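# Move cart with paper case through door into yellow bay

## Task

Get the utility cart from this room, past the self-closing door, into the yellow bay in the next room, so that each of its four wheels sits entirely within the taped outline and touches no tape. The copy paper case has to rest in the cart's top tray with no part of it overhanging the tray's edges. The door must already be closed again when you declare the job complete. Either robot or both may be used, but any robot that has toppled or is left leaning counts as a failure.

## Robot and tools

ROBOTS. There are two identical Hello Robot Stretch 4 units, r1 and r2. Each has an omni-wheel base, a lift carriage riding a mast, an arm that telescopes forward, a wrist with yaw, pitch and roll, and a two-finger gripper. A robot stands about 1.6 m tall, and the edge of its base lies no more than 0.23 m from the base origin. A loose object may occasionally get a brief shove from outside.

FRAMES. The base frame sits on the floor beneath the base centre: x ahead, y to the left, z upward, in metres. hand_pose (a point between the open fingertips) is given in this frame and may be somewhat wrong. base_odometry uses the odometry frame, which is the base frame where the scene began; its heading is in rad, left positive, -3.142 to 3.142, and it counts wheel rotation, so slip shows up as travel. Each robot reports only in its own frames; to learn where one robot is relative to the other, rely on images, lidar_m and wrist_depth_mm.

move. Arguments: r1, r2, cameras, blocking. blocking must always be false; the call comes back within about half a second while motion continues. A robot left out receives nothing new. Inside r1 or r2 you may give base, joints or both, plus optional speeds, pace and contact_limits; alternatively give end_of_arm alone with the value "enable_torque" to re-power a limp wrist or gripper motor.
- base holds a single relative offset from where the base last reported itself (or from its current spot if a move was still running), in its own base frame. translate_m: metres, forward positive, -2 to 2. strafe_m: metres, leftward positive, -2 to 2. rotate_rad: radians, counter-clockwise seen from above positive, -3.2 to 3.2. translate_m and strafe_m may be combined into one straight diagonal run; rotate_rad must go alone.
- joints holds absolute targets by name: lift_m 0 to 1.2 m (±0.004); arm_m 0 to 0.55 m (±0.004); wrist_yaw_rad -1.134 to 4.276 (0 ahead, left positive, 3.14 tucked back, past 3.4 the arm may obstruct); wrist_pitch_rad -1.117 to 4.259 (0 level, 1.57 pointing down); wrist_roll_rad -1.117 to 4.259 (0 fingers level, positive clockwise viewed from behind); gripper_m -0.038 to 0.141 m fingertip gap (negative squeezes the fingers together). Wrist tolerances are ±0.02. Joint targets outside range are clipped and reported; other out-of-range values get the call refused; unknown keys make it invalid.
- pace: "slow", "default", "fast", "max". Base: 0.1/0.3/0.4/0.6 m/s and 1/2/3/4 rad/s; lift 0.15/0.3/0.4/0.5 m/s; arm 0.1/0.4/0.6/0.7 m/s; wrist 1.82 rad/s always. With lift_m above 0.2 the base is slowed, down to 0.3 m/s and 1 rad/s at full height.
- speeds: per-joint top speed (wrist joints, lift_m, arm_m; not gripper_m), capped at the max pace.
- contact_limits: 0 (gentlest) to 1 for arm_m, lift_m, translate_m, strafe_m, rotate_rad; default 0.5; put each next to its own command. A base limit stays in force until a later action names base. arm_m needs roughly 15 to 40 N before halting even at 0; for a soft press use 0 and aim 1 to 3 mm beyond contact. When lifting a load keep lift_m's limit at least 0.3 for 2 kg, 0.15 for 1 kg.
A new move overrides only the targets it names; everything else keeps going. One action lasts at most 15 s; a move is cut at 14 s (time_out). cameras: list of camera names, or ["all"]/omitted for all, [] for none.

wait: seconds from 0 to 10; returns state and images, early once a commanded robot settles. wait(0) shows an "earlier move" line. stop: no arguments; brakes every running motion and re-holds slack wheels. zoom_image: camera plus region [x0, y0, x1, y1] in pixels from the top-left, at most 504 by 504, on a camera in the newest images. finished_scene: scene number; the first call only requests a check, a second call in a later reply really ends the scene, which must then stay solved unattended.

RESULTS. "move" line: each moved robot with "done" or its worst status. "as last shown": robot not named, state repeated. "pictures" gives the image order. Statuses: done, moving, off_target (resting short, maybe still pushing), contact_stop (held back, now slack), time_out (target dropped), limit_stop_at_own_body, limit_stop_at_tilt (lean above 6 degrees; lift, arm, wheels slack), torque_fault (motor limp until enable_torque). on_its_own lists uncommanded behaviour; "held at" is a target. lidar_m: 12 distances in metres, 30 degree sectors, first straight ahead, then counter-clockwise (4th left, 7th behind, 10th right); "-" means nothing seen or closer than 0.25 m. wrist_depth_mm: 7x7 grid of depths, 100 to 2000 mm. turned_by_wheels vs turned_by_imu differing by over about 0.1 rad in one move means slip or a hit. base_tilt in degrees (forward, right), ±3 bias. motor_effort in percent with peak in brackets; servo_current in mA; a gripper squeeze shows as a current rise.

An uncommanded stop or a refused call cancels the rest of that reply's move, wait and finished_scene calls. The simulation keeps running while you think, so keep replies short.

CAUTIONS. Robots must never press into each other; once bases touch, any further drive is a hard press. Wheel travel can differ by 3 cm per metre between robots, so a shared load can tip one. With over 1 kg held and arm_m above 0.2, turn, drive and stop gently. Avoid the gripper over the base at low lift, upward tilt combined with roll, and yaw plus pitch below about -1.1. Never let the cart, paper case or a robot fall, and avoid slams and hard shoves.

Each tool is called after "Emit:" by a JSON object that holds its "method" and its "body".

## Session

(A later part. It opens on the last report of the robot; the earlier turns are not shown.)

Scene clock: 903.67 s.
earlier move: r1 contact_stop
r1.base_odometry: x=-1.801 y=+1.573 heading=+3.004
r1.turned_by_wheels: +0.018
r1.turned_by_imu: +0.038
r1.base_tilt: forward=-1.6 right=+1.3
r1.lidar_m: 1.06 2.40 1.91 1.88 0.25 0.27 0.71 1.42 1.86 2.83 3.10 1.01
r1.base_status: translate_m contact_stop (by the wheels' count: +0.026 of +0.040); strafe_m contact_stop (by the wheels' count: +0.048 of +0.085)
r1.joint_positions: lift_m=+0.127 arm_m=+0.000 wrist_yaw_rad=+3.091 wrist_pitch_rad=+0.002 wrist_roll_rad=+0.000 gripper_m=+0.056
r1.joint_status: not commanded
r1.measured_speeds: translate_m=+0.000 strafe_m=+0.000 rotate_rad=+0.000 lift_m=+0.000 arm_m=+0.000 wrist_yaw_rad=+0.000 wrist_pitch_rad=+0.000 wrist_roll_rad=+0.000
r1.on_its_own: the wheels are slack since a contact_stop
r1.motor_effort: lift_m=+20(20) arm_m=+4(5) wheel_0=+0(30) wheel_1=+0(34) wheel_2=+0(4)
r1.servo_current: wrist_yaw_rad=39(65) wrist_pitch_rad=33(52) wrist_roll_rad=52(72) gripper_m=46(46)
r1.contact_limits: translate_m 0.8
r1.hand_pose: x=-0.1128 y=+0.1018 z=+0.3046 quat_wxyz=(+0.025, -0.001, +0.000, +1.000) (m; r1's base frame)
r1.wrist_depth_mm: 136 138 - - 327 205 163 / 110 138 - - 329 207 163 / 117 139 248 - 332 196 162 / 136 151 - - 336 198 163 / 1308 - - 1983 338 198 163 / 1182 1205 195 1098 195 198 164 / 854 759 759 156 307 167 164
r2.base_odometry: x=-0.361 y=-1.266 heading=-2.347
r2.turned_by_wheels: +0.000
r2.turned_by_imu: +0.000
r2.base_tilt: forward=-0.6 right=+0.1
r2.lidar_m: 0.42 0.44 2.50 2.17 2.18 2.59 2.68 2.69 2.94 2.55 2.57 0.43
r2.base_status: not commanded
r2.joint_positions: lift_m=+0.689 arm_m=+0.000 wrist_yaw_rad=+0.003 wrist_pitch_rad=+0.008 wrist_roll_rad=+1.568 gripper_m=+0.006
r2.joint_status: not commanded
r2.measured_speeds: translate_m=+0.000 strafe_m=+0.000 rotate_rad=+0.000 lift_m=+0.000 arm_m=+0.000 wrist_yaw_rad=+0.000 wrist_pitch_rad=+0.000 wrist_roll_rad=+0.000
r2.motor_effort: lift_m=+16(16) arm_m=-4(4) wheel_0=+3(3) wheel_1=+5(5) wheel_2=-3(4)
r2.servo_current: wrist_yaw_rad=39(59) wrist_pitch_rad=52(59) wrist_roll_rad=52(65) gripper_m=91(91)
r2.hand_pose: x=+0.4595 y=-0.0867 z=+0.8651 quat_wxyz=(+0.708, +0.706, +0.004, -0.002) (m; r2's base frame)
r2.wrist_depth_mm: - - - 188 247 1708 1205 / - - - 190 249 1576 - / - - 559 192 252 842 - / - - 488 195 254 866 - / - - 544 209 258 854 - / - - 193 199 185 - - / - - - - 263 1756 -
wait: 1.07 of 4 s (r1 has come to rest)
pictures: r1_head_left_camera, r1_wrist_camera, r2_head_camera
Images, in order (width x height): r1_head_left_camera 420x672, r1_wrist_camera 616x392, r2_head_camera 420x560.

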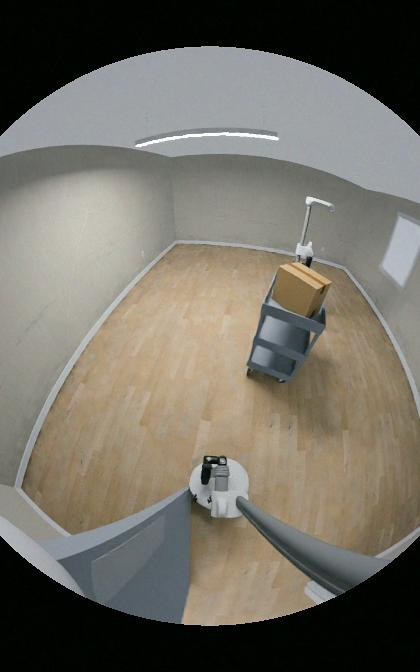

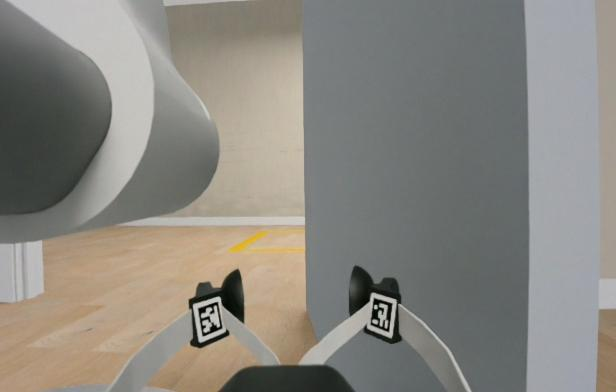

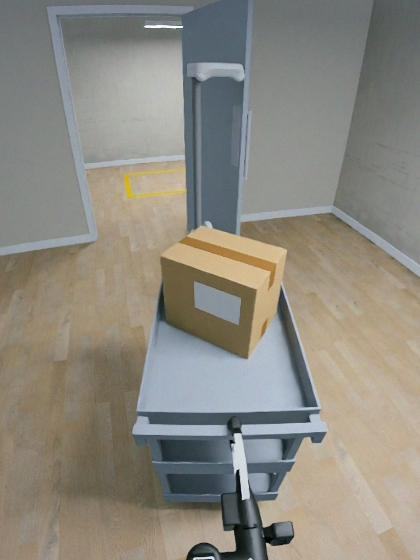

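Emit:
{"method": "zoom_image", "body": {"camera": "r1_head_left_camera", "region": [230, 300, 340, 400]}}

Emit:
{"method": "move", "body": {"r1": {"base": {"translate_m": 0.05, "strafe_m": -0.01}, "pace": "slow", "contact_limits": {"translate_m": 0.8}}, "blocking": false, "cameras": []}}

Emit:
{"method": "wait", "body": {"seconds": 3, "cameras": ["r1_head_camera", "r1_wrist_camera", "r2_head_left_camera", "r2_head_right_camera"]}}

Emit:
{"method": "zoom_image", "body": {"camera": "r1_head_camera", "region": [200, 150, 420, 450]}}

Scaled by 4.582 from the camera's 420x672 image, which has a finer 600x960 frame.

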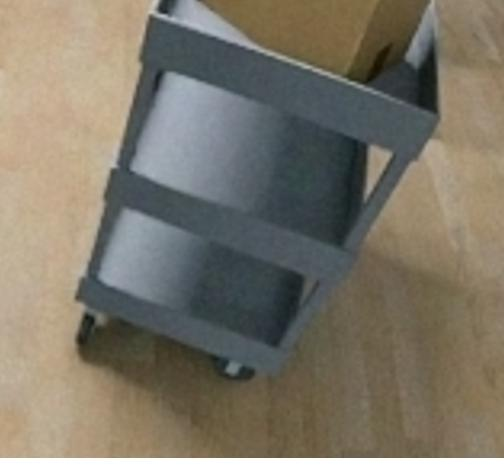

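Scene clock: 964.40 s.
move: r1 moving
r1.base_odometry: x=-1.813 y=+1.577 heading=+3.005
r1.turned_by_wheels: +0.000
r1.turned_by_imu: +0.000
r1.base_tilt: forward=-1.6 right=+1.3
r1.lidar_m: 1.03 2.37 1.94 1.90 0.25 0.28 0.71 1.44 1.85 2.84 3.10 1.01
r1.base_status: translate_m moving; strafe_m moving
r1.joint_positions: lift_m=+0.127 arm_m=+0.000 wrist_yaw_rad=+3.091 wrist_pitch_rad=+0.002 wrist_roll_rad=+0.000 gripper_m=+0.056
r1.joint_status: not commanded
r1.measured_speeds: translate_m=+0.049 strafe_m=-0.010 rotate_rad=+0.001 lift_m=+0.000 arm_m=+0.000 wrist_yaw_rad=+0.000 wrist_pitch_rad=+0.000 wrist_roll_rad=+0.000
r1.motor_effort: lift_m=+19(20) arm_m=+4(4) wheel_0=+5(6) wheel_1=+6(7) wheel_2=-5(7)
r1.servo_current: wrist_yaw_rad=46(65) wrist_pitch_rad=39(46) wrist_roll_rad=46(52) gripper_m=46(46)
r1.contact_limits: translate_m 0.8
r1.hand_pose: x=-0.1128 y=+0.1018 z=+0.3046 quat_wxyz=(+0.025, -0.001, +0.000, +1.000) (m; r1's base frame)
r1.wrist_depth_mm: 136 138 - - 324 193 175 / 110 138 - - 329 193 174 / 117 139 249 - 332 195 174 / 136 151 - - 336 195 175 / 1308 - - 1983 336 197 176 / 1182 1182 195 1078 195 196 175 / 854 750 750 156 306 174 176
r2.base_odometry: x=-0.361 y=-1.266 heading=-2.347
r2.turned_by_wheels: +0.000
r2.turned_by_imu: +0.000
r2.base_tilt: forward=-0.7 right=+0.1
r2.lidar_m: 0.40 0.46 2.51 2.18 2.18 2.57 2.67 2.67 2.93 2.57 2.57 0.44
r2.base_status: not commanded
r2.joint_positions: lift_m=+0.689 arm_m=+0.000 wrist_yaw_rad=+0.003 wrist_pitch_rad=+0.008 wrist_roll_rad=+1.568 gripper_m=+0.006
r2.joint_status: not commanded
r2.measured_speeds: translate_m=+0.000 strafe_m=+0.000 rotate_rad=+0.000 lift_m=+0.000 arm_m=+0.000 wrist_yaw_rad=+0.000 wrist_pitch_rad=+0.000 wrist_roll_rad=+0.000
r2.motor_effort: lift_m=+16(16) arm_m=-4(4) wheel_0=+3(3) wheel_1=+5(6) wheel_2=-4(4)
r2.servo_current: wrist_yaw_rad=46(52) wrist_pitch_rad=52(52) wrist_roll_rad=52(52) gripper_m=85(91)
r2.hand_pose: x=+0.4595 y=-0.0867 z=+0.8651 quat_wxyz=(+0.708, +0.706, +0.004, -0.002) (m; r2's base frame)
r2.wrist_depth_mm: - - - 188 247 1661 1229 / - - - 190 250 1576 - / - - 559 192 252 854 - / - - 488 195 255 866 - / - - 539 209 257 866 - / - - 194 198 185 - - / - - - - 264 1863 -
pictures: none
No camera images: "cameras" was empty.

Scene clock: 965.60 s.
earlier move: r1 done
r1.base_odometry: x=-1.849 y=+1.590 heading=+3.005
r1.turned_by_wheels: +0.000
r1.turned_by_imu: +0.000
r1.base_tilt: forward=-1.6 right=+1.3
r1.lidar_m: 0.99 2.41 1.95 1.88 0.25 0.25 0.75 1.45 1.90 2.83 3.11 0.96
r1.base_status: done
r1.joint_positions: lift_m=+0.127 arm_m=+0.000 wrist_yaw_rad=+3.091 wrist_pitch_rad=+0.002 wrist_roll_rad=+0.000 gripper_m=+0.056
r1.joint_status: not commanded
r1.measured_speeds: translate_m=+0.000 strafe_m=+0.000 rotate_rad=+0.000 lift_m=+0.000 arm_m=+0.000 wrist_yaw_rad=+0.000 wrist_pitch_rad=+0.000 wrist_roll_rad=+0.000
r1.motor_effort: lift_m=+19(20) arm_m=+4(4) wheel_0=+0(6) wheel_1=+5(8) wheel_2=+0(7)
r1.servo_current: wrist_yaw_rad=65(65) wrist_pitch_rad=46(52) wrist_roll_rad=39(59) gripper_m=39(46)
r1.contact_limits: translate_m 0.8
r1.hand_pose: x=-0.1128 y=+0.1018 z=+0.3046 quat_wxyz=(+0.025, -0.001, +0.000, +1.000) (m; r1's base frame)
r1.wrist_depth_mm: 136 138 - - 301 211 - / 110 138 - - 306 212 - / 117 139 248 - 310 213 - / 136 151 - - 310 213 - / 1397 - - 1983 312 214 - / 1160 1205 195 1078 197 213 1025 / 854 750 759 156 257 215 768
r2.base_odometry: x=-0.361 y=-1.266 heading=-2.347
r2.turned_by_wheels: +0.000
r2.turned_by_imu: +0.000
r2.base_tilt: forward=-0.7 right=+0.1
r2.lidar_m: 0.43 0.45 2.51 2.18 2.18 2.57 2.68 2.66 2.94 2.58 2.57 0.45
r2.base_status: not commanded
r2.joint_positions: lift_m=+0.689 arm_m=+0.000 wrist_yaw_rad=+0.003 wrist_pitch_rad=+0.008 wrist_roll_rad=+1.568 gripper_m=+0.006
r2.joint_status: not commanded
r2.measured_speeds: translate_m=+0.000 strafe_m=+0.000 rotate_rad=+0.000 lift_m=+0.000 arm_m=+0.000 wrist_yaw_rad=+0.000 wrist_pitch_rad=+0.000 wrist_roll_rad=+0.000
r2.motor_effort: lift_m=+15(16) arm_m=-5(5) wheel_0=+3(3) wheel_1=+5(6) wheel_2=-3(4)
r2.servo_current: wrist_yaw_rad=52(59) wrist_pitch_rad=52(59) wrist_roll_rad=59(59) gripper_m=91(91)
r2.hand_pose: x=+0.4595 y=-0.0867 z=+0.8651 quat_wxyz=(+0.708, +0.706, +0.004, -0.002) (m; r2's base frame)
r2.wrist_depth_mm: - - - 189 247 1661 1205 / - - - 190 249 1576 - / - - 559 193 251 842 - / - - 488 195 254 842 - / - - 544 209 257 866 - / - - 193 200 185 - - / - - - - 264 1863 -
wait: 1.20 of 3 s (r1 has come to rest)
pictures: r1_head_camera, r1_wrist_camera, r2_head_left_camera, r2_head_right_camera
Images, in order (width x height): r1_head_camera 420x560, r1_wrist_camera 616x392, r2_head_left_camera 420x672, r2_head_right_camera 420x672.

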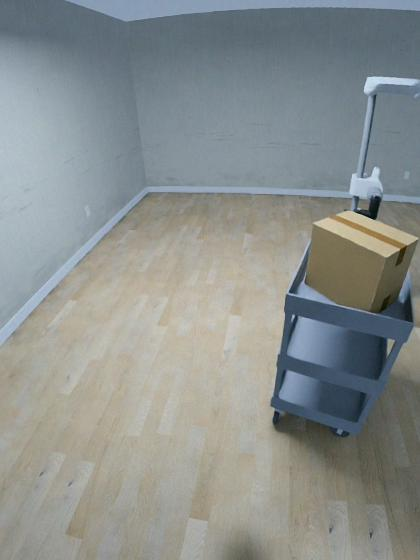

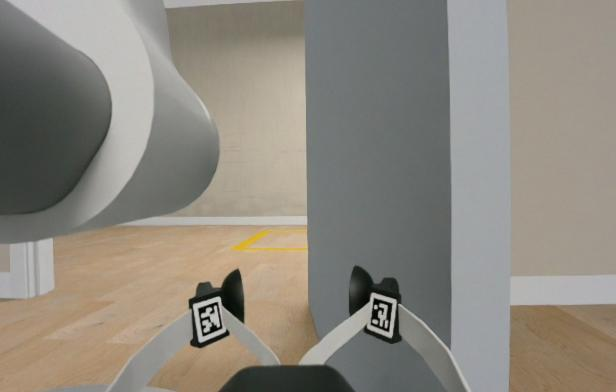

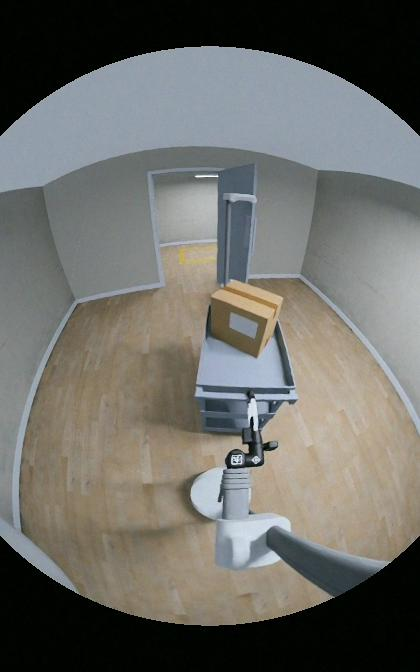

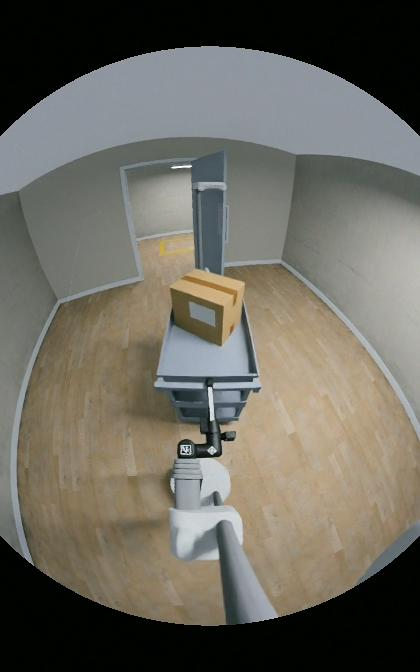

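Scaled by 1.680 from the camera's 420x560 image, which has a finer 600x800 frame.

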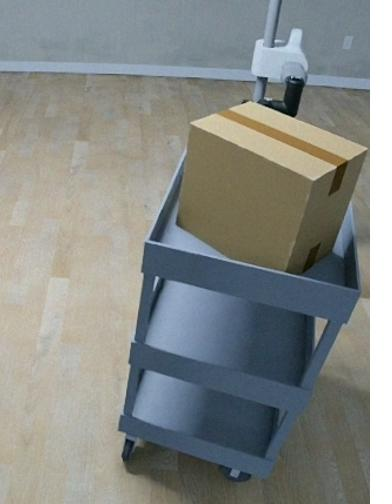

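Emit:
{"method": "move", "body": {"r2": {"base": {"translate_m": -0.2, "strafe_m": 0.2}, "pace": "slow"}, "blocking": false, "cameras": []}}

Emit:
{"method": "wait", "body": {"seconds": 5, "cameras": ["r1_head_camera", "r2_head_camera", "r2_wrist_camera", "r2_head_left_camera"]}}

Scene clock: 1042.80 s.
move: r2 moving
r1.base_odometry: x=-1.849 y=+1.590 heading=+3.005
r1.turned_by_wheels: +0.000
r1.turned_by_imu: +0.000
r1.base_tilt: forward=-1.6 right=+1.3
r1.lidar_m: 1.02 2.36 1.93 1.88 0.25 0.25 0.72 1.46 1.93 2.83 3.11 0.99
r1.base_status: not commanded
r1.joint_positions: lift_m=+0.127 arm_m=+0.000 wrist_yaw_rad=+3.091 wrist_pitch_rad=+0.002 wrist_roll_rad=+0.000 gripper_m=+0.056
r1.joint_status: not commanded
r1.measured_speeds: translate_m=+0.000 strafe_m=+0.000 rotate_rad=+0.000 lift_m=+0.000 arm_m=+0.000 wrist_yaw_rad=+0.000 wrist_pitch_rad=+0.000 wrist_roll_rad=+0.000
r1.motor_effort: lift_m=+20(20) arm_m=+4(4) wheel_0=+0(1) wheel_1=+6(6) wheel_2=+0(0)
r1.servo_current: wrist_yaw_rad=52(52) wrist_pitch_rad=39(46) wrist_roll_rad=52(59) gripper_m=39(46)
r1.contact_limits: translate_m 0.8
r1.hand_pose: x=-0.1128 y=+0.1018 z=+0.3046 quat_wxyz=(+0.025, -0.001, +0.000, +1.000) (m; r1's base frame)
r1.wrist_depth_mm: 136 138 - - 300 211 - / 110 138 - - 306 211 - / 117 139 250 - 307 212 - / 137 151 - - 310 214 - / 1336 - - 1983 312 213 - / 1205 1182 195 1118 196 214 1042 / 854 750 750 156 257 128 778
r2.base_odometry: x=-0.349 y=-1.266 heading=-2.347
r2.turned_by_wheels: +0.000
r2.turned_by_imu: +0.001
r2.base_tilt: forward=-0.7 right=+0.1
r2.lidar_m: 0.43 0.47 2.47 2.17 2.16 2.52 2.66 2.68 2.97 2.55 2.58 0.46
r2.base_status: translate_m moving; strafe_m moving
r2.joint_positions: lift_m=+0.689 arm_m=+0.000 wrist_yaw_rad=+0.003 wrist_pitch_rad=+0.008 wrist_roll_rad=+1.568 gripper_m=+0.006
r2.joint_status: not commanded
r2.measured_speeds: translate_m=-0.035 strafe_m=+0.035 rotate_rad=-0.001 lift_m=+0.000 arm_m=+0.000 wrist_yaw_rad=+0.000 wrist_pitch_rad=+0.000 wrist_roll_rad=+0.000
r2.motor_effort: lift_m=+16(16) arm_m=-4(4) wheel_0=-7(9) wheel_1=+4(7) wheel_2=+8(11)
r2.servo_current: wrist_yaw_rad=39(52) wrist_pitch_rad=52(52) wrist_roll_rad=46(72) gripper_m=91(91)
r2.hand_pose: x=+0.4595 y=-0.0867 z=+0.8651 quat_wxyz=(+0.708, +0.706, +0.004, -0.002) (m; r2's base frame)
r2.wrist_depth_mm: - - - 191 249 1661 1138 / - - - 193 251 1661 - / - - 549 195 255 842 - / - - 488 197 258 866 - / - - 549 209 260 878 - / - - 192 202 185 - - / - - - - - 1661 -
pictures: none
No camera images: "cameras" was empty.

Scene clock: 1046.37 s.
earlier move: r2 done
r1.base_odometry: x=-1.849 y=+1.590 heading=+3.005
r1.turned_by_wheels: +0.000
r1.turned_by_imu: +0.000
r1.base_tilt: forward=-1.6 right=+1.3
r1.lidar_m: 4.65 2.40 1.93 1.91 0.25 0.25 0.72 1.49 1.91 2.83 3.12 1.17
r1.base_status: not commanded
r1.joint_positions: lift_m=+0.127 arm_m=+0.000 wrist_yaw_rad=+3.091 wrist_pitch_rad=+0.002 wrist_roll_rad=+0.000 gripper_m=+0.056
r1.joint_status: not commanded
r1.measured_speeds: translate_m=+0.000 strafe_m=+0.000 rotate_rad=+0.000 lift_m=+0.000 arm_m=+0.000 wrist_yaw_rad=+0.000 wrist_pitch_rad=+0.000 wrist_roll_rad=+0.000
r1.motor_effort: lift_m=+20(20) arm_m=+4(4) wheel_0=+0(1) wheel_1=+6(6) wheel_2=+0(0)
r1.servo_current: wrist_yaw_rad=39(65) wrist_pitch_rad=39(59) wrist_roll_rad=39(72) gripper_m=46(46)
r1.contact_limits: translate_m 0.8
r1.hand_pose: x=-0.1128 y=+0.1018 z=+0.3046 quat_wxyz=(+0.025, -0.001, +0.000, +1.000) (m; r1's base frame)
r1.wrist_depth_mm: 136 138 - - 301 212 - / 110 138 - - 304 213 - / 117 139 248 - 309 213 - / 136 151 - - 312 213 - / 1366 - - 1983 312 213 - / 1205 1229 195 1098 196 214 1042 / 854 750 759 156 257 127 778
r2.base_odometry: x=-0.079 y=-1.263 heading=-2.347
r2.turned_by_wheels: +0.000
r2.turned_by_imu: +0.000
r2.base_tilt: forward=-0.7 right=+0.1
r2.lidar_m: 0.42 0.53 2.25 1.95 1.93 2.32 2.53 2.53 2.99 2.78 2.82 0.42
r2.base_status: done
r2.joint_positions: lift_m=+0.689 arm_m=+0.000 wrist_yaw_rad=+0.003 wrist_pitch_rad=+0.008 wrist_roll_rad=+1.568 gripper_m=+0.006
r2.joint_status: not commanded
r2.measured_speeds: translate_m=+0.000 strafe_m=+0.000 rotate_rad=+0.000 lift_m=+0.000 arm_m=+0.000 wrist_yaw_rad=+0.000 wrist_pitch_rad=+0.000 wrist_roll_rad=+0.000
r2.motor_effort: lift_m=+16(16) arm_m=-4(4) wheel_0=-5(13) wheel_1=+4(7) wheel_2=+6(12)
r2.servo_current: wrist_yaw_rad=65(65) wrist_pitch_rad=52(59) wrist_roll_rad=52(72) gripper_m=85(98)
r2.hand_pose: x=+0.4595 y=-0.0867 z=+0.8651 quat_wxyz=(+0.708, +0.706, +0.004, -0.002) (m; r2's base frame)
r2.wrist_depth_mm: - - - 166 220 750 - / - - 530 174 229 - - / - - 473 181 239 831 - / - - 535 188 251 - - / - - 634 206 260 - - / - - 193 204 185 1808 - / - - - - - 1708 484
wait: 3.57 of 5 s (r2 has come to rest)
pictures: r1_head_camera, r2_head_camera, r2_head_left_camera, r2_wrist_camera
Images, in order (width x height): r1_head_camera 420x560, r2_head_camera 420x560, r2_head_left_camera 420x672, r2_wrist_camera 616x392.

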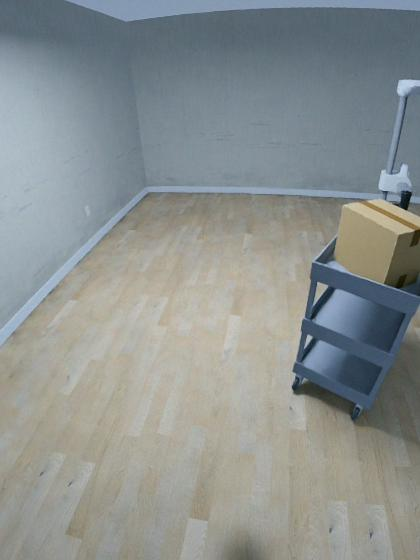

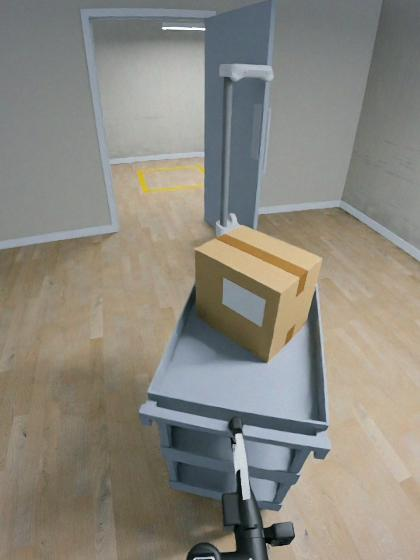

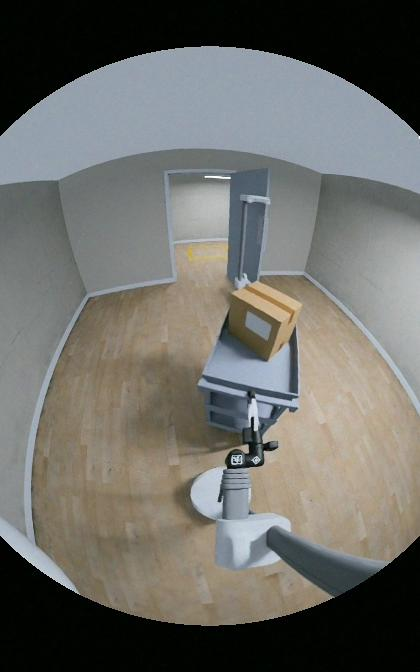

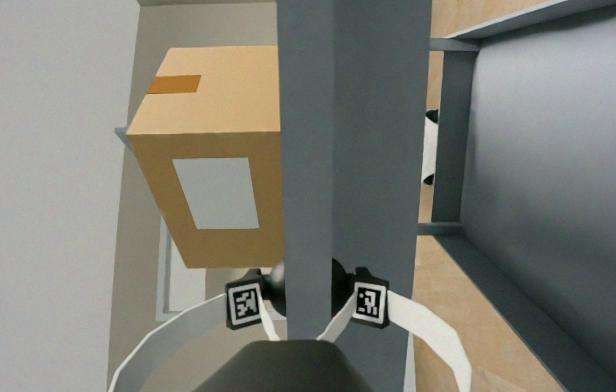

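Emit:
{"method": "move", "body": {"r2": {"base": {"translate_m": -0.42, "strafe_m": 0.6}, "pace": "slow"}, "blocking": false, "cameras": []}}

Emit:
{"method": "wait", "body": {"seconds": 10, "cameras": ["r2_head_camera", "r2_wrist_camera"]}}

Scene clock: 1073.67 s.
move: r2 moving
r1.base_odometry: x=-1.849 y=+1.590 heading=+3.005
r1.turned_by_wheels: +0.000
r1.turned_by_imu: +0.000
r1.base_tilt: forward=-1.6 right=+1.3
r1.lidar_m: 4.67 2.39 1.91 1.89 0.25 0.25 0.71 1.46 1.92 2.82 3.08 1.16
r1.base_status: not commanded
r1.joint_positions: lift_m=+0.127 arm_m=+0.000 wrist_yaw_rad=+3.091 wrist_pitch_rad=+0.002 wrist_roll_rad=+0.000 gripper_m=+0.056
r1.joint_status: not commanded
r1.measured_speeds: translate_m=+0.000 strafe_m=+0.000 rotate_rad=+0.000 lift_m=+0.000 arm_m=+0.000 wrist_yaw_rad=+0.000 wrist_pitch_rad=+0.000 wrist_roll_rad=+0.000
r1.motor_effort: lift_m=+20(20) arm_m=+4(4) wheel_0=+0(1) wheel_1=+6(6) wheel_2=+0(0)
r1.servo_current: wrist_yaw_rad=46(65) wrist_pitch_rad=46(46) wrist_roll_rad=39(59) gripper_m=46(46)
r1.contact_limits: translate_m 0.8
r1.hand_pose: x=-0.1128 y=+0.1018 z=+0.3046 quat_wxyz=(+0.025, -0.001, +0.000, +1.000) (m; r1's base frame)
r1.wrist_depth_mm: 136 138 - - 301 213 - / 110 138 - - 306 212 - / 117 139 248 - 307 211 - / 136 151 - - 310 214 - / 1336 - - 1808 312 213 - / 1182 1205 195 1078 196 213 1025 / 854 759 741 156 258 128 778
r2.base_odometry: x=-0.066 y=-1.265 heading=-2.346
r2.turned_by_wheels: +0.000
r2.turned_by_imu: +0.001
r2.base_tilt: forward=-0.7 right=+0.1
r2.lidar_m: 0.43 0.55 2.21 1.94 1.92 2.30 2.52 2.52 2.97 2.82 2.83 0.43
r2.base_status: translate_m moving; strafe_m moving
r2.joint_positions: lift_m=+0.689 arm_m=+0.000 wrist_yaw_rad=+0.002 wrist_pitch_rad=+0.008 wrist_roll_rad=+1.568 gripper_m=+0.006
r2.joint_status: not commanded
r2.measured_speeds: translate_m=-0.027 strafe_m=+0.039 rotate_rad=-0.001 lift_m=+0.000 arm_m=+0.000 wrist_yaw_rad=-0.005 wrist_pitch_rad=+0.000 wrist_roll_rad=+0.000
r2.motor_effort: lift_m=+16(16) arm_m=-4(4) wheel_0=-8(10) wheel_1=+6(6) wheel_2=+8(9)
r2.servo_current: wrist_yaw_rad=46(59) wrist_pitch_rad=52(52) wrist_roll_rad=39(59) gripper_m=78(91)
r2.hand_pose: x=+0.4595 y=-0.0869 z=+0.8651 quat_wxyz=(+0.708, +0.706, +0.003, -0.002) (m; r2's base frame)
r2.wrist_depth_mm: - - - 166 220 750 - / - - 525 174 229 - - / - - 477 182 240 831 - / - - 535 189 251 - - / - - 640 205 262 - - / - - 194 205 185 1921 - / - - - - - 1708 480
pictures: none
No camera images: "cameras" was empty.

Scene clock: 1081.77 s.
earlier move: r2 done
r1.base_odometry: x=-1.849 y=+1.590 heading=+3.005
r1.turned_by_wheels: +0.000
r1.turned_by_imu: -0.001
r1.base_tilt: forward=-1.6 right=+1.3
r1.lidar_m: 4.67 2.38 1.93 1.90 0.25 0.25 0.73 1.46 1.95 2.81 2.09 1.74
r1.base_status: not commanded
r1.joint_positions: lift_m=+0.127 arm_m=+0.000 wrist_yaw_rad=+3.091 wrist_pitch_rad=+0.002 wrist_roll_rad=+0.000 gripper_m=+0.056
r1.joint_status: not commanded
r1.measured_speeds: translate_m=+0.000 strafe_m=+0.000 rotate_rad=+0.000 lift_m=+0.000 arm_m=+0.000 wrist_yaw_rad=+0.000 wrist_pitch_rad=+0.000 wrist_roll_rad=+0.000
r1.motor_effort: lift_m=+20(20) arm_m=+4(4) wheel_0=-1(1) wheel_1=+6(6) wheel_2=+0(0)
r1.servo_current: wrist_yaw_rad=46(72) wrist_pitch_rad=39(52) wrist_roll_rad=46(78) gripper_m=39(52)
r1.contact_limits: translate_m 0.8
r1.hand_pose: x=-0.1128 y=+0.1018 z=+0.3046 quat_wxyz=(+0.025, -0.001, +0.000, +1.000) (m; r1's base frame)
r1.wrist_depth_mm: 136 138 - - 301 211 - / 110 139 - - 307 211 - / 117 139 249 - 309 213 - / 136 151 - - 309 213 - / 1366 - - 1921 312 214 - / 1182 1205 194 1078 197 214 1025 / 866 768 750 156 258 127 768
r2.base_odometry: x=+0.643 y=-1.383 heading=-2.346
r2.turned_by_wheels: +0.000
r2.turned_by_imu: -0.002
r2.base_tilt: forward=-0.7 right=+0.1
r2.lidar_m: 0.48 2.43 1.45 1.25 1.22 1.48 2.25 2.26 2.66 3.47 0.87 0.34
r2.base_status: done
r2.joint_positions: lift_m=+0.689 arm_m=+0.000 wrist_yaw_rad=-0.002 wrist_pitch_rad=+0.008 wrist_roll_rad=+1.568 gripper_m=+0.006
r2.joint_status: not commanded
r2.measured_speeds: translate_m=+0.000 strafe_m=+0.000 rotate_rad=+0.000 lift_m=+0.000 arm_m=+0.000 wrist_yaw_rad=+0.000 wrist_pitch_rad=+0.000 wrist_roll_rad=+0.000
r2.motor_effort: lift_m=+15(16) arm_m=-4(4) wheel_0=-4(15) wheel_1=+3(7) wheel_2=+5(9)
r2.servo_current: wrist_yaw_rad=52(59) wrist_pitch_rad=52(59) wrist_roll_rad=46(65) gripper_m=85(91)
r2.hand_pose: x=+0.4591 y=-0.0881 z=+0.8651 quat_wxyz=(+0.708, +0.706, +0.002, -0.004) (m; r2's base frame)
r2.wrist_depth_mm: - 404 392 - 148 - - / - - 517 - 168 - - / - - - 111 194 - - / - - - 139 229 1661 - / - - - 170 277 1708 492 / - - 193 206 186 1464 455 / - - - - - 1661 1182
wait: 8.10 of 10 s (r2 has come to rest)
pictures: r2_head_camera, r2_wrist_camera
Images, in order (width x height): r2_head_camera 420x560, r2_wrist_camera 616x392.

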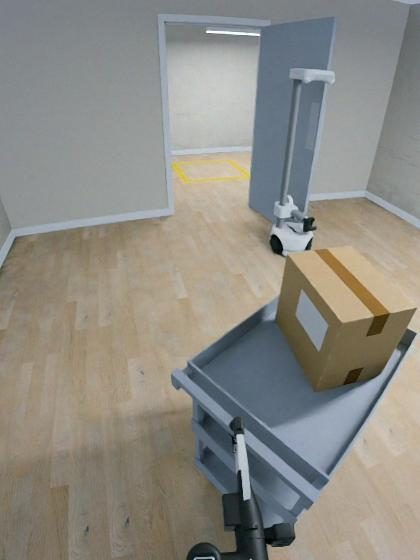

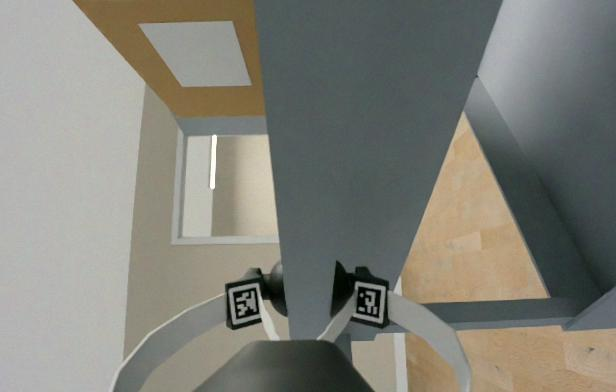

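Emit:
{"method": "move", "body": {"r2": {"base": {"translate_m": -1.4, "strafe_m": 0.05}, "pace": "default"}, "blocking": false, "cameras": []}}

Emit:
{"method": "wait", "body": {"seconds": 10, "cameras": ["r2_head_camera", "r2_wrist_camera"]}}

Scene clock: 1097.90 s.
move: r2 moving
r1.base_odometry: x=-1.849 y=+1.590 heading=+3.005
r1.turned_by_wheels: +0.000
r1.turned_by_imu: +0.000
r1.base_tilt: forward=-1.6 right=+1.3
r1.lidar_m: 4.66 2.40 1.92 1.91 0.25 0.26 0.74 1.45 1.92 2.84 2.09 1.73
r1.base_status: not commanded
r1.joint_positions: lift_m=+0.127 arm_m=+0.000 wrist_yaw_rad=+3.091 wrist_pitch_rad=+0.002 wrist_roll_rad=+0.000 gripper_m=+0.056
r1.joint_status: not commanded
r1.measured_speeds: translate_m=+0.000 strafe_m=+0.000 rotate_rad=+0.000 lift_m=+0.000 arm_m=+0.000 wrist_yaw_rad=+0.000 wrist_pitch_rad=+0.000 wrist_roll_rad=+0.000
r1.motor_effort: lift_m=+19(20) arm_m=+4(4) wheel_0=+1(1) wheel_1=+6(6) wheel_2=+0(0)
r1.servo_current: wrist_yaw_rad=59(72) wrist_pitch_rad=46(52) wrist_roll_rad=52(59) gripper_m=33(46)
r1.contact_limits: translate_m 0.8
r1.hand_pose: x=-0.1128 y=+0.1018 z=+0.3046 quat_wxyz=(+0.025, -0.001, +0.000, +1.000) (m; r1's base frame)
r1.wrist_depth_mm: 136 138 - - 300 213 - / 110 138 - - 307 211 - / 117 139 248 - 307 213 - / 136 151 - - 312 213 - / 1336 - - 1983 312 213 - / 1182 1205 195 1078 196 213 1042 / 842 759 750 155 258 128 778
r2.base_odometry: x=+0.666 y=-1.362 heading=-2.346
r2.turned_by_wheels: +0.000
r2.turned_by_imu: +0.001
r2.base_tilt: forward=-0.7 right=+0.1
r2.lidar_m: 0.47 2.44 1.46 1.24 1.22 1.46 2.22 2.22 2.64 3.49 3.51 0.35
r2.base_status: translate_m moving; strafe_m moving
r2.joint_positions: lift_m=+0.689 arm_m=+0.000 wrist_yaw_rad=+0.000 wrist_pitch_rad=+0.008 wrist_roll_rad=+1.568 gripper_m=+0.006
r2.joint_status: not commanded
r2.measured_speeds: translate_m=-0.122 strafe_m=+0.003 rotate_rad=-0.003 lift_m=+0.000 arm_m=+0.000 wrist_yaw_rad=+0.010 wrist_pitch_rad=+0.000 wrist_roll_rad=+0.001
r2.motor_effort: lift_m=+16(16) arm_m=-4(4) wheel_0=-8(11) wheel_1=-8(10) wheel_2=+14(15)
r2.servo_current: wrist_yaw_rad=33(65) wrist_pitch_rad=46(59) wrist_roll_rad=52(52) gripper_m=85(85)
r2.hand_pose: x=+0.4593 y=-0.0874 z=+0.8651 quat_wxyz=(+0.708, +0.706, +0.003, -0.003) (m; r2's base frame)
r2.wrist_depth_mm: - 413 399 - 155 - - / - - 535 107 177 - - / - - - 124 211 - - / - - - 152 242 1708 - / - - - 196 297 1756 504 / - - 193 207 183 436 439 / - - - - - 1708 1182
pictures: none
No camera images: "cameras" was empty.

Scene clock: 1103.57 s.
earlier move: r2 done
r1.base_odometry: x=-1.849 y=+1.590 heading=+3.005
r1.turned_by_wheels: +0.000
r1.turned_by_imu: +0.000
r1.base_tilt: forward=-1.6 right=+1.3
r1.lidar_m: 4.65 2.37 1.92 1.89 0.25 0.25 0.73 1.48 1.90 2.83 2.15 1.82
r1.base_status: not commanded
r1.joint_positions: lift_m=+0.127 arm_m=+0.000 wrist_yaw_rad=+3.091 wrist_pitch_rad=+0.002 wrist_roll_rad=+0.000 gripper_m=+0.056
r1.joint_status: not commanded
r1.measured_speeds: translate_m=+0.000 strafe_m=+0.000 rotate_rad=+0.000 lift_m=+0.000 arm_m=+0.000 wrist_yaw_rad=+0.000 wrist_pitch_rad=+0.000 wrist_roll_rad=+0.000
r1.motor_effort: lift_m=+19(20) arm_m=+4(4) wheel_0=+0(1) wheel_1=+6(6) wheel_2=+0(0)
r1.servo_current: wrist_yaw_rad=46(72) wrist_pitch_rad=33(52) wrist_roll_rad=39(72) gripper_m=39(46)
r1.contact_limits: translate_m 0.8
r1.hand_pose: x=-0.1128 y=+0.1018 z=+0.3046 quat_wxyz=(+0.025, -0.001, +0.000, +1.000) (m; r1's base frame)
r1.wrist_depth_mm: 136 138 - - 301 211 - / 110 138 - - 306 212 - / 117 139 249 - 306 213 - / 136 151 - - 309 213 - / 1430 - - 1921 312 213 - / 1182 1229 195 1078 196 213 1042 / 854 759 759 156 257 127 778
r2.base_odometry: x=+1.659 y=-0.419 heading=-2.346
r2.turned_by_wheels: +0.000
r2.turned_by_imu: +0.000
r2.base_tilt: forward=-0.7 right=+0.1
r2.lidar_m: 1.61 1.75 0.98 0.87 0.87 1.06 0.91 0.92 1.09 1.95 3.87 1.86
r2.base_status: done
r2.joint_positions: lift_m=+0.689 arm_m=+0.000 wrist_yaw_rad=+0.000 wrist_pitch_rad=+0.004 wrist_roll_rad=+1.568 gripper_m=+0.005
r2.joint_status: not commanded
r2.measured_speeds: translate_m=+0.000 strafe_m=+0.000 rotate_rad=+0.000 lift_m=+0.000 arm_m=+0.000 wrist_yaw_rad=+0.000 wrist_pitch_rad=+0.000 wrist_roll_rad=+0.000
r2.motor_effort: lift_m=+16(16) arm_m=-4(4) wheel_0=-2(12) wheel_1=-3(10) wheel_2=+2(16)
r2.servo_current: wrist_yaw_rad=46(65) wrist_pitch_rad=39(59) wrist_roll_rad=46(59) gripper_m=59(85)
r2.hand_pose: x=+0.4593 y=-0.0873 z=+0.8662 quat_wxyz=(+0.708, +0.706, +0.002, -0.001) (m; r2's base frame)
r2.wrist_depth_mm: - - - - - 1661 1205 / - - - - - 1618 1182 / - - - 1756 - 1464 1205 / - - - - - 1576 1205 / - - - - - 1756 1205 / - - 190 195 182 1756 1205 / - - - - - 1756 1205
wait: 5.67 of 10 s (r2 has come to rest)
pictures: r2_head_camera, r2_wrist_camera
Images, in order (width x height): r2_head_camera 420x560, r2_wrist_camera 616x392.

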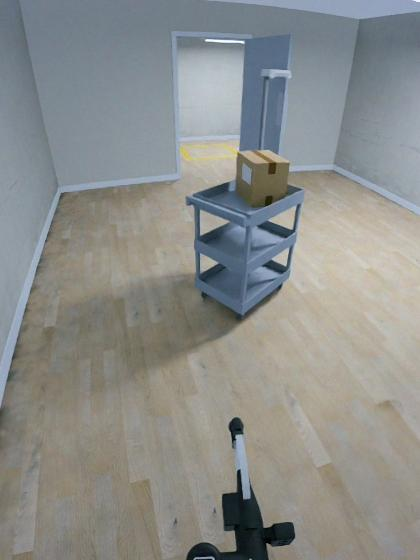

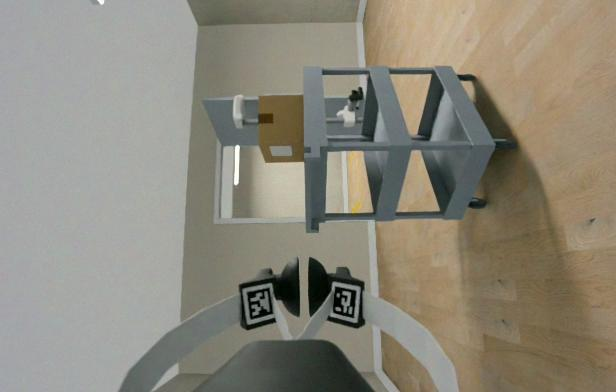

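Emit:
{"method": "move", "body": {"blocking": false, "cameras": ["r2_head_camera", "r2_wrist_camera", "r1_head_camera"]}}

Scene clock: 1127.03 s.
r1.base_odometry: x=-1.849 y=+1.590 heading=+3.005
r1.turned_by_wheels: +0.000
r1.turned_by_imu: +0.000
r1.base_tilt: forward=-1.6 right=+1.3
r1.lidar_m: 4.64 2.38 1.94 1.88 0.25 0.25 0.73 1.48 1.93 2.83 2.13 1.80
r1.base_status: not commanded
r1.joint_positions: lift_m=+0.127 arm_m=+0.000 wrist_yaw_rad=+3.091 wrist_pitch_rad=+0.002 wrist_roll_rad=+0.000 gripper_m=+0.056
r1.joint_status: not commanded
r1.measured_speeds: translate_m=+0.000 strafe_m=+0.000 rotate_rad=+0.000 lift_m=+0.000 arm_m=+0.000 wrist_yaw_rad=+0.000 wrist_pitch_rad=+0.000 wrist_roll_rad=+0.000
r1.motor_effort: lift_m=+20(20) arm_m=+4(4) wheel_0=+1(1) wheel_1=+6(6) wheel_2=+0(0)
r1.servo_current: wrist_yaw_rad=39(72) wrist_pitch_rad=39(52) wrist_roll_rad=33(72) gripper_m=46(46)
r1.contact_limits: translate_m 0.8
r1.hand_pose: x=-0.1128 y=+0.1018 z=+0.3046 quat_wxyz=(+0.025, -0.001, +0.000, +1.000) (m; r1's base frame)
r1.wrist_depth_mm: 136 138 - - 301 211 - / 110 138 - - 307 212 - / 117 139 250 - 307 212 - / 136 151 - - 310 213 - / 1397 - - 1921 312 214 - / 1182 1182 195 1078 196 214 1025 / 866 750 750 155 259 128 759
r2.base_odometry: x=+1.659 y=-0.419 heading=-2.346
r2.turned_by_wheels: +0.000
r2.turned_by_imu: +0.000
r2.base_tilt: forward=-0.7 right=+0.1
r2.lidar_m: 1.61 1.72 0.98 0.88 0.87 1.07 0.92 0.92 1.12 1.94 3.86 1.87
r2.base_status: done
r2.joint_positions: lift_m=+0.689 arm_m=+0.000 wrist_yaw_rad=+0.000 wrist_pitch_rad=+0.004 wrist_roll_rad=+1.568 gripper_m=+0.005
r2.joint_status: not commanded
r2.measured_speeds: translate_m=+0.000 strafe_m=+0.000 rotate_rad=+0.000 lift_m=+0.000 arm_m=+0.000 wrist_yaw_rad=+0.000 wrist_pitch_rad=+0.000 wrist_roll_rad=+0.000
r2.motor_effort: lift_m=+16(16) arm_m=-4(4) wheel_0=-2(12) wheel_1=-3(10) wheel_2=+3(16)
r2.servo_current: wrist_yaw_rad=39(65) wrist_pitch_rad=46(59) wrist_roll_rad=39(59) gripper_m=59(85)
r2.hand_pose: x=+0.4593 y=-0.0873 z=+0.8662 quat_wxyz=(+0.708, +0.706, +0.002, -0.001) (m; r2's base frame)
r2.wrist_depth_mm: - - - - - 1708 1160 / - - - - - 1576 1205 / - - - 1756 - 1499 1205 / - - - - - 1661 1205 / - - - - - 1756 1229 / - - 189 195 182 1808 1182 / - - - - - 1708 1182
pictures: r1_head_camera, r2_head_camera, r2_wrist_camera
Images, in order (width x height): r1_head_camera 420x560, r2_head_camera 420x560, r2_wrist_camera 616x392.

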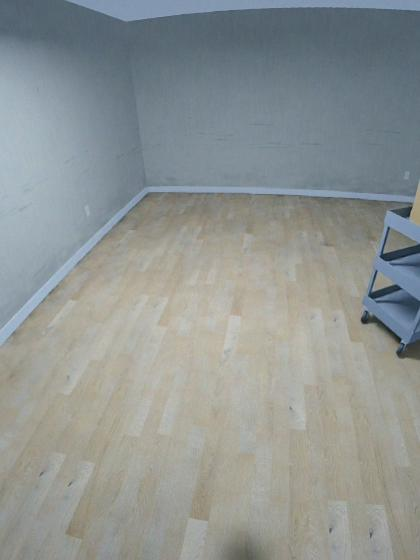

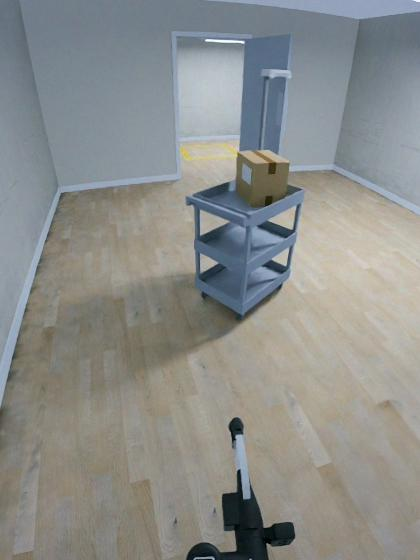

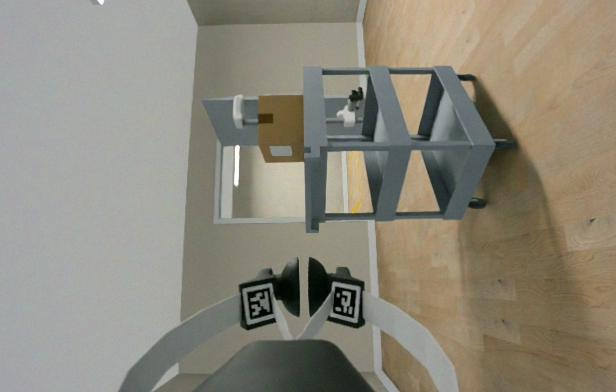

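Emit:
{"method": "zoom_image", "body": {"camera": "r2_head_camera", "region": [160, 140, 330, 330]}}

Emit:
{"method": "zoom_image", "body": {"camera": "r2_wrist_camera", "region": [180, 50, 540, 250]}}

Scaled by 2.653 from the camera's 420x560 image, which has a finer 1200x1600 frame.

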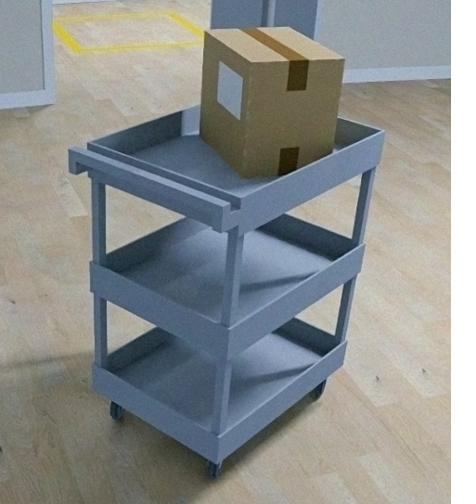

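Scaled by 1.400.

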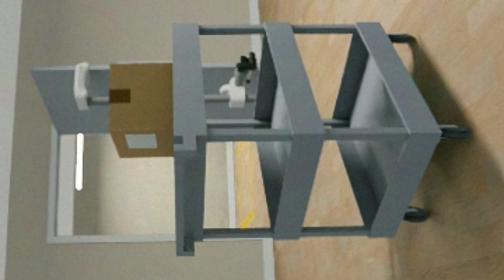

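Emit:
{"method": "move", "body": {"blocking": false, "cameras": [], "r2": {"base": {"translate_m": 0.95}, "joints": {"gripper_m": 0.1}, "pace": "default"}}}

Emit:
{"method": "wait", "body": {"seconds": 5, "cameras": ["r2_head_camera", "r2_wrist_camera"]}}

Scene clock: 1198.73 s.
move: r2 moving
r1.base_odometry: x=-1.849 y=+1.590 heading=+3.005
r1.turned_by_wheels: +0.000
r1.turned_by_imu: +0.000
r1.base_tilt: forward=-1.6 right=+1.3
r1.lidar_m: 4.65 2.40 1.92 1.90 0.25 0.27 0.72 1.49 1.93 2.82 2.15 1.81
r1.base_status: not commanded
r1.joint_positions: lift_m=+0.127 arm_m=+0.000 wrist_yaw_rad=+3.091 wrist_pitch_rad=+0.002 wrist_roll_rad=+0.000 gripper_m=+0.056
r1.joint_status: not commanded
r1.measured_speeds: translate_m=+0.000 strafe_m=+0.000 rotate_rad=+0.000 lift_m=+0.000 arm_m=+0.000 wrist_yaw_rad=+0.000 wrist_pitch_rad=+0.000 wrist_roll_rad=+0.000
r1.motor_effort: lift_m=+19(20) arm_m=+4(4) wheel_0=+0(1) wheel_1=+5(6) wheel_2=+0(0)
r1.servo_current: wrist_yaw_rad=39(78) wrist_pitch_rad=39(46) wrist_roll_rad=52(65) gripper_m=39(52)
r1.contact_limits: translate_m 0.8
r1.hand_pose: x=-0.1128 y=+0.1018 z=+0.3046 quat_wxyz=(+0.025, -0.001, +0.000, +1.000) (m; r1's base frame)
r1.wrist_depth_mm: 136 138 - - 300 211 - / 110 138 - - 306 213 - / 117 139 248 - 307 212 - / 136 151 - - 310 213 - / 1397 - - 1983 312 213 - / 1205 1205 195 1098 196 213 1025 / 842 750 750 155 257 128 768
r2.base_odometry: x=+1.638 y=-0.441 heading=-2.346
r2.turned_by_wheels: +0.000
r2.turned_by_imu: +0.001
r2.base_tilt: forward=-0.7 right=+0.1
r2.lidar_m: 1.56 1.79 1.01 0.88 0.90 1.04 0.93 0.95 1.13 2.02 3.87 1.83
r2.base_status: translate_m moving
r2.joint_positions: lift_m=+0.689 arm_m=+0.000 wrist_yaw_rad=+0.000 wrist_pitch_rad=+0.004 wrist_roll_rad=+1.568 gripper_m=+0.025
r2.joint_status: gripper_m moving
r2.measured_speeds: translate_m=+0.121 strafe_m=+0.000 rotate_rad=-0.001 lift_m=+0.000 arm_m=+0.000 wrist_yaw_rad=+0.000 wrist_pitch_rad=+0.000 wrist_roll_rad=+0.000
r2.motor_effort: lift_m=+16(16) arm_m=-4(4) wheel_0=+6(9) wheel_1=+8(8) wheel_2=-11(13)
r2.servo_current: wrist_yaw_rad=52(52) wrist_pitch_rad=46(52) wrist_roll_rad=39(52) gripper_m=78(78)
r2.hand_pose: x=+0.4593 y=-0.0873 z=+0.8662 quat_wxyz=(+0.708, +0.706, +0.002, -0.001) (m; r2's base frame)
r2.wrist_depth_mm: - - - - - 1708 1182 / - - - - - 1576 1182 / - - - 1756 - 1430 1205 / - - - - - 1537 1205 / - - - - - 1756 1205 / - - 195 210 189 1618 1229 / - - - - - 1499 1182
pictures: none
No camera images: "cameras" was empty.

Scene clock: 1202.90 s.
earlier move: r2 done
r1.base_odometry: x=-1.849 y=+1.590 heading=+3.005
r1.turned_by_wheels: +0.000
r1.turned_by_imu: +0.000
r1.base_tilt: forward=-1.6 right=+1.2
r1.lidar_m: 4.66 2.39 1.91 1.89 0.25 0.25 0.70 1.47 1.93 2.83 2.11 1.81
r1.base_status: not commanded
r1.joint_positions: lift_m=+0.127 arm_m=+0.000 wrist_yaw_rad=+3.091 wrist_pitch_rad=+0.002 wrist_roll_rad=+0.000 gripper_m=+0.056
r1.joint_status: not commanded
r1.measured_speeds: translate_m=+0.000 strafe_m=+0.000 rotate_rad=+0.000 lift_m=+0.000 arm_m=+0.000 wrist_yaw_rad=+0.000 wrist_pitch_rad=+0.000 wrist_roll_rad=+0.000
r1.motor_effort: lift_m=+20(20) arm_m=+4(4) wheel_0=+0(1) wheel_1=+6(6) wheel_2=+0(0)
r1.servo_current: wrist_yaw_rad=59(78) wrist_pitch_rad=33(52) wrist_roll_rad=52(72) gripper_m=46(52)
r1.contact_limits: translate_m 0.8
r1.hand_pose: x=-0.1128 y=+0.1018 z=+0.3046 quat_wxyz=(+0.025, -0.001, +0.000, +1.000) (m; r1's base frame)
r1.wrist_depth_mm: 136 138 - - 300 212 - / 110 139 - - 306 211 - / 117 139 248 - 307 213 - / 136 151 - - 310 213 - / 1366 - - 1921 312 213 - / 1182 1205 195 1078 197 214 1042 / 866 750 759 156 257 128 778
r2.base_odometry: x=+0.994 y=-1.097 heading=-2.346
r2.turned_by_wheels: +0.000
r2.turned_by_imu: +0.001
r2.base_tilt: forward=-0.7 right=+0.0
r2.lidar_m: 0.73 2.13 1.26 1.06 1.06 1.33 1.82 1.84 2.18 3.62 3.62 0.68
r2.base_status: done
r2.joint_positions: lift_m=+0.689 arm_m=+0.000 wrist_yaw_rad=+0.000 wrist_pitch_rad=+0.004 wrist_roll_rad=+1.568 gripper_m=+0.100
r2.joint_status: all done
r2.measured_speeds: translate_m=+0.000 strafe_m=+0.000 rotate_rad=+0.000 lift_m=+0.000 arm_m=+0.000 wrist_yaw_rad=+0.000 wrist_pitch_rad=+0.000 wrist_roll_rad=+0.000
r2.motor_effort: lift_m=+16(16) arm_m=-4(4) wheel_0=+2(12) wheel_1=+2(9) wheel_2=-4(15)
r2.servo_current: wrist_yaw_rad=46(59) wrist_pitch_rad=46(52) wrist_roll_rad=59(65) gripper_m=46(111)
r2.hand_pose: x=+0.4593 y=-0.0873 z=+0.8662 quat_wxyz=(+0.708, +0.706, +0.002, -0.001) (m; r2's base frame)
r2.wrist_depth_mm: - - 732 539 - - - / - - 768 504 500 - 473 / - - - 569 - - 544 / - - - 676 - 615 1182 / - - - - - 1464 1205 / - - 194 - 198 1537 1205 / - - - - - 1808 1205
wait: 4.17 of 5 s (r2 has come to rest)
pictures: r2_head_camera, r2_wrist_camera
Images, in order (width x height): r2_head_camera 420x560, r2_wrist_camera 616x392.

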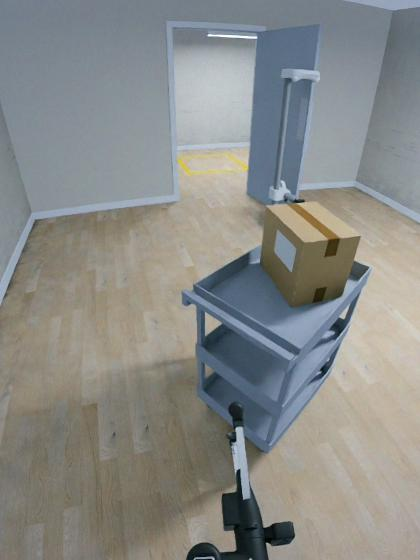

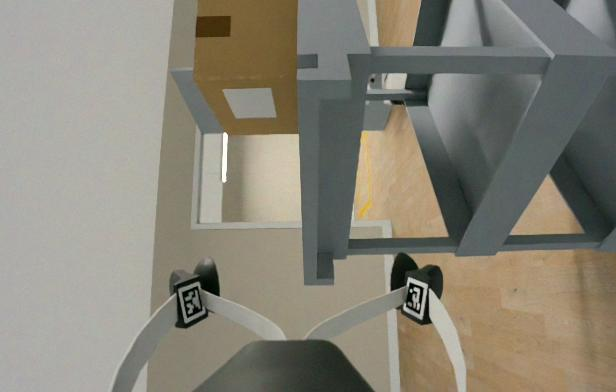

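Emit:
{"method": "zoom_image", "body": {"camera": "r2_wrist_camera", "region": [200, 20, 460, 300]}}

Scaled by 1.800.

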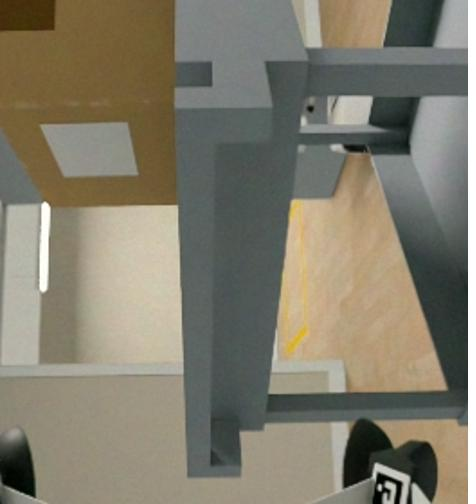

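Emit:
{"method": "move", "body": {"blocking": false, "cameras": [], "r2": {"base": {"translate_m": 0.445}, "pace": "slow", "contact_limits": {"translate_m": 0.2}}}}

Emit:
{"method": "wait", "body": {"seconds": 8, "cameras": ["r2_head_camera", "r2_wrist_camera"]}}

Scene clock: 1225.97 s.
move: r2 moving
r1.base_odometry: x=-1.849 y=+1.590 heading=+3.005
r1.turned_by_wheels: +0.000
r1.turned_by_imu: +0.000
r1.base_tilt: forward=-1.6 right=+1.2
r1.lidar_m: 4.67 2.40 1.92 1.88 0.25 0.25 0.71 1.45 1.94 2.83 2.17 1.81
r1.base_status: not commanded
r1.joint_positions: lift_m=+0.127 arm_m=+0.000 wrist_yaw_rad=+3.091 wrist_pitch_rad=+0.002 wrist_roll_rad=+0.000 gripper_m=+0.056
r1.joint_status: not commanded
r1.measured_speeds: translate_m=+0.000 strafe_m=+0.000 rotate_rad=+0.000 lift_m=+0.000 arm_m=+0.000 wrist_yaw_rad=+0.000 wrist_pitch_rad=+0.000 wrist_roll_rad=+0.000
r1.motor_effort: lift_m=+20(20) arm_m=+4(4) wheel_0=+0(1) wheel_1=+6(6) wheel_2=+0(0)
r1.servo_current: wrist_yaw_rad=65(65) wrist_pitch_rad=46(46) wrist_roll_rad=52(65) gripper_m=39(46)
r1.contact_limits: translate_m 0.8
r1.hand_pose: x=-0.1128 y=+0.1018 z=+0.3046 quat_wxyz=(+0.025, -0.001, +0.000, +1.000) (m; r1's base frame)
r1.wrist_depth_mm: 136 138 - - 303 211 - / 110 138 - - 307 213 - / 117 139 250 - 309 213 - / 136 151 - - 310 213 - / 1366 - - 1983 314 213 - / 1160 1205 195 1098 196 214 1042 / 866 768 759 155 257 127 778
r2.base_odometry: x=+0.986 y=-1.106 heading=-2.346
r2.turned_by_wheels: +0.000
r2.turned_by_imu: +0.001
r2.base_tilt: forward=-0.7 right=+0.1
r2.lidar_m: 0.72 2.18 1.30 1.08 1.08 1.34 1.84 1.85 2.17 3.63 3.63 0.68
r2.base_status: translate_m moving
r2.joint_positions: lift_m=+0.689 arm_m=+0.000 wrist_yaw_rad=+0.000 wrist_pitch_rad=+0.004 wrist_roll_rad=+1.568 gripper_m=+0.100
r2.joint_status: not commanded
r2.measured_speeds: translate_m=+0.048 strafe_m=+0.000 rotate_rad=+0.000 lift_m=+0.000 arm_m=+0.000 wrist_yaw_rad=+0.000 wrist_pitch_rad=+0.000 wrist_roll_rad=+0.000
r2.motor_effort: lift_m=+16(16) arm_m=-4(4) wheel_0=+8(9) wheel_1=+5(7) wheel_2=-8(10)
r2.servo_current: wrist_yaw_rad=46(52) wrist_pitch_rad=52(52) wrist_roll_rad=52(52) gripper_m=46(52)
r2.contact_limits: translate_m 0.2
r2.hand_pose: x=+0.4593 y=-0.0873 z=+0.8662 quat_wxyz=(+0.708, +0.706, +0.002, -0.001) (m; r2's base frame)
r2.wrist_depth_mm: - - 715 525 - - - / - - 723 488 1118 - 469 / - - - 891 - - 535 / - - - 661 - 627 1229 / - - - - - 1537 1205 / - - 195 - 198 1537 1229 / - - - - - 1756 1229
pictures: none
No camera images: "cameras" was empty.

Scene clock: 1231.20 s.
earlier move: r2 done
r1.base_odometry: x=-1.849 y=+1.590 heading=+3.005
r1.turned_by_wheels: +0.000
r1.turned_by_imu: +0.000
r1.base_tilt: forward=-1.6 right=+1.3
r1.lidar_m: 4.66 2.40 1.93 1.89 0.25 0.25 0.73 1.49 1.90 2.83 2.13 1.78
r1.base_status: not commanded
r1.joint_positions: lift_m=+0.127 arm_m=+0.000 wrist_yaw_rad=+3.091 wrist_pitch_rad=+0.002 wrist_roll_rad=+0.000 gripper_m=+0.056
r1.joint_status: not commanded
r1.measured_speeds: translate_m=+0.000 strafe_m=+0.000 rotate_rad=+0.000 lift_m=+0.000 arm_m=+0.000 wrist_yaw_rad=+0.000 wrist_pitch_rad=+0.000 wrist_roll_rad=+0.000
r1.motor_effort: lift_m=+19(20) arm_m=+4(4) wheel_0=+0(1) wheel_1=+6(6) wheel_2=+0(0)
r1.servo_current: wrist_yaw_rad=39(78) wrist_pitch_rad=39(52) wrist_roll_rad=59(65) gripper_m=46(52)
r1.contact_limits: translate_m 0.8
r1.hand_pose: x=-0.1128 y=+0.1018 z=+0.3046 quat_wxyz=(+0.025, -0.001, +0.000, +1.000) (m; r1's base frame)
r1.wrist_depth_mm: 136 138 - - 301 213 - / 110 138 - - 306 212 - / 117 138 250 - 307 212 - / 136 151 - - 309 213 - / 1366 - - 1983 312 213 - / 1182 1205 194 1078 196 213 1025 / 842 750 759 156 257 127 768
r2.base_odometry: x=+0.683 y=-1.415 heading=-2.346
r2.turned_by_wheels: +0.000
r2.turned_by_imu: +0.001
r2.base_tilt: forward=-0.7 right=+0.1
r2.lidar_m: 0.45 2.36 1.40 1.19 1.17 1.38 2.27 2.26 2.69 3.49 0.32 0.31
r2.base_status: done
r2.joint_positions: lift_m=+0.689 arm_m=+0.000 wrist_yaw_rad=+0.000 wrist_pitch_rad=+0.004 wrist_roll_rad=+1.569 gripper_m=+0.100
r2.joint_status: not commanded
r2.measured_speeds: translate_m=+0.000 strafe_m=+0.000 rotate_rad=+0.000 lift_m=+0.000 arm_m=+0.000 wrist_yaw_rad=+0.000 wrist_pitch_rad=+0.000 wrist_roll_rad=+0.000
r2.motor_effort: lift_m=+16(16) arm_m=-4(4) wheel_0=+4(10) wheel_1=+4(8) wheel_2=-6(11)
r2.servo_current: wrist_yaw_rad=46(65) wrist_pitch_rad=39(52) wrist_roll_rad=39(65) gripper_m=52(59)
r2.contact_limits: translate_m 0.2
r2.hand_pose: x=+0.4593 y=-0.0873 z=+0.8662 quat_wxyz=(+0.708, +0.706, +0.002, -0.001) (m; r2's base frame)
r2.wrist_depth_mm: - 462 418 - - 135 - / - - 549 - 149 148 - / - - - - 170 181 521 / - - - 108 199 1537 480 / - - - 131 230 1618 1229 / - - 195 161 196 347 347 / - - - - - 1756 1205
wait: 5.23 of 8 s (r2 has come to rest)
pictures: r2_head_camera, r2_wrist_camera
Images, in order (width x height): r2_head_camera 420x560, r2_wrist_camera 616x392.

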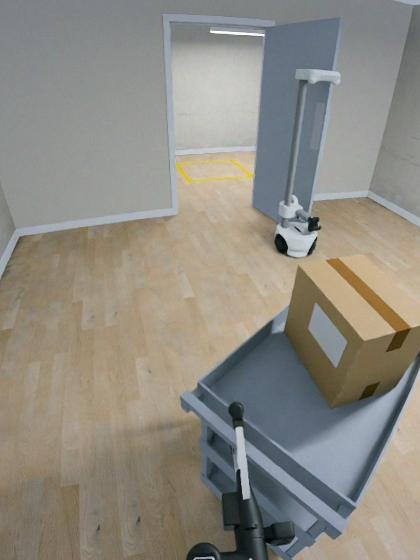

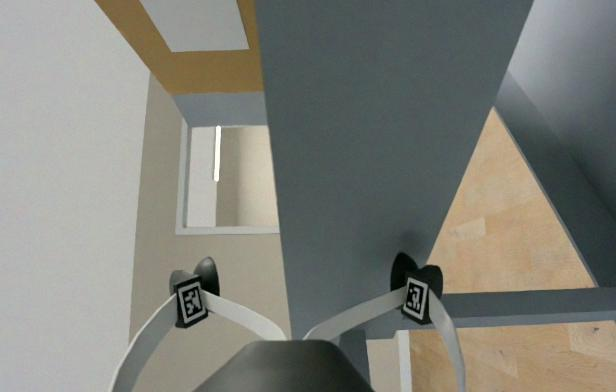

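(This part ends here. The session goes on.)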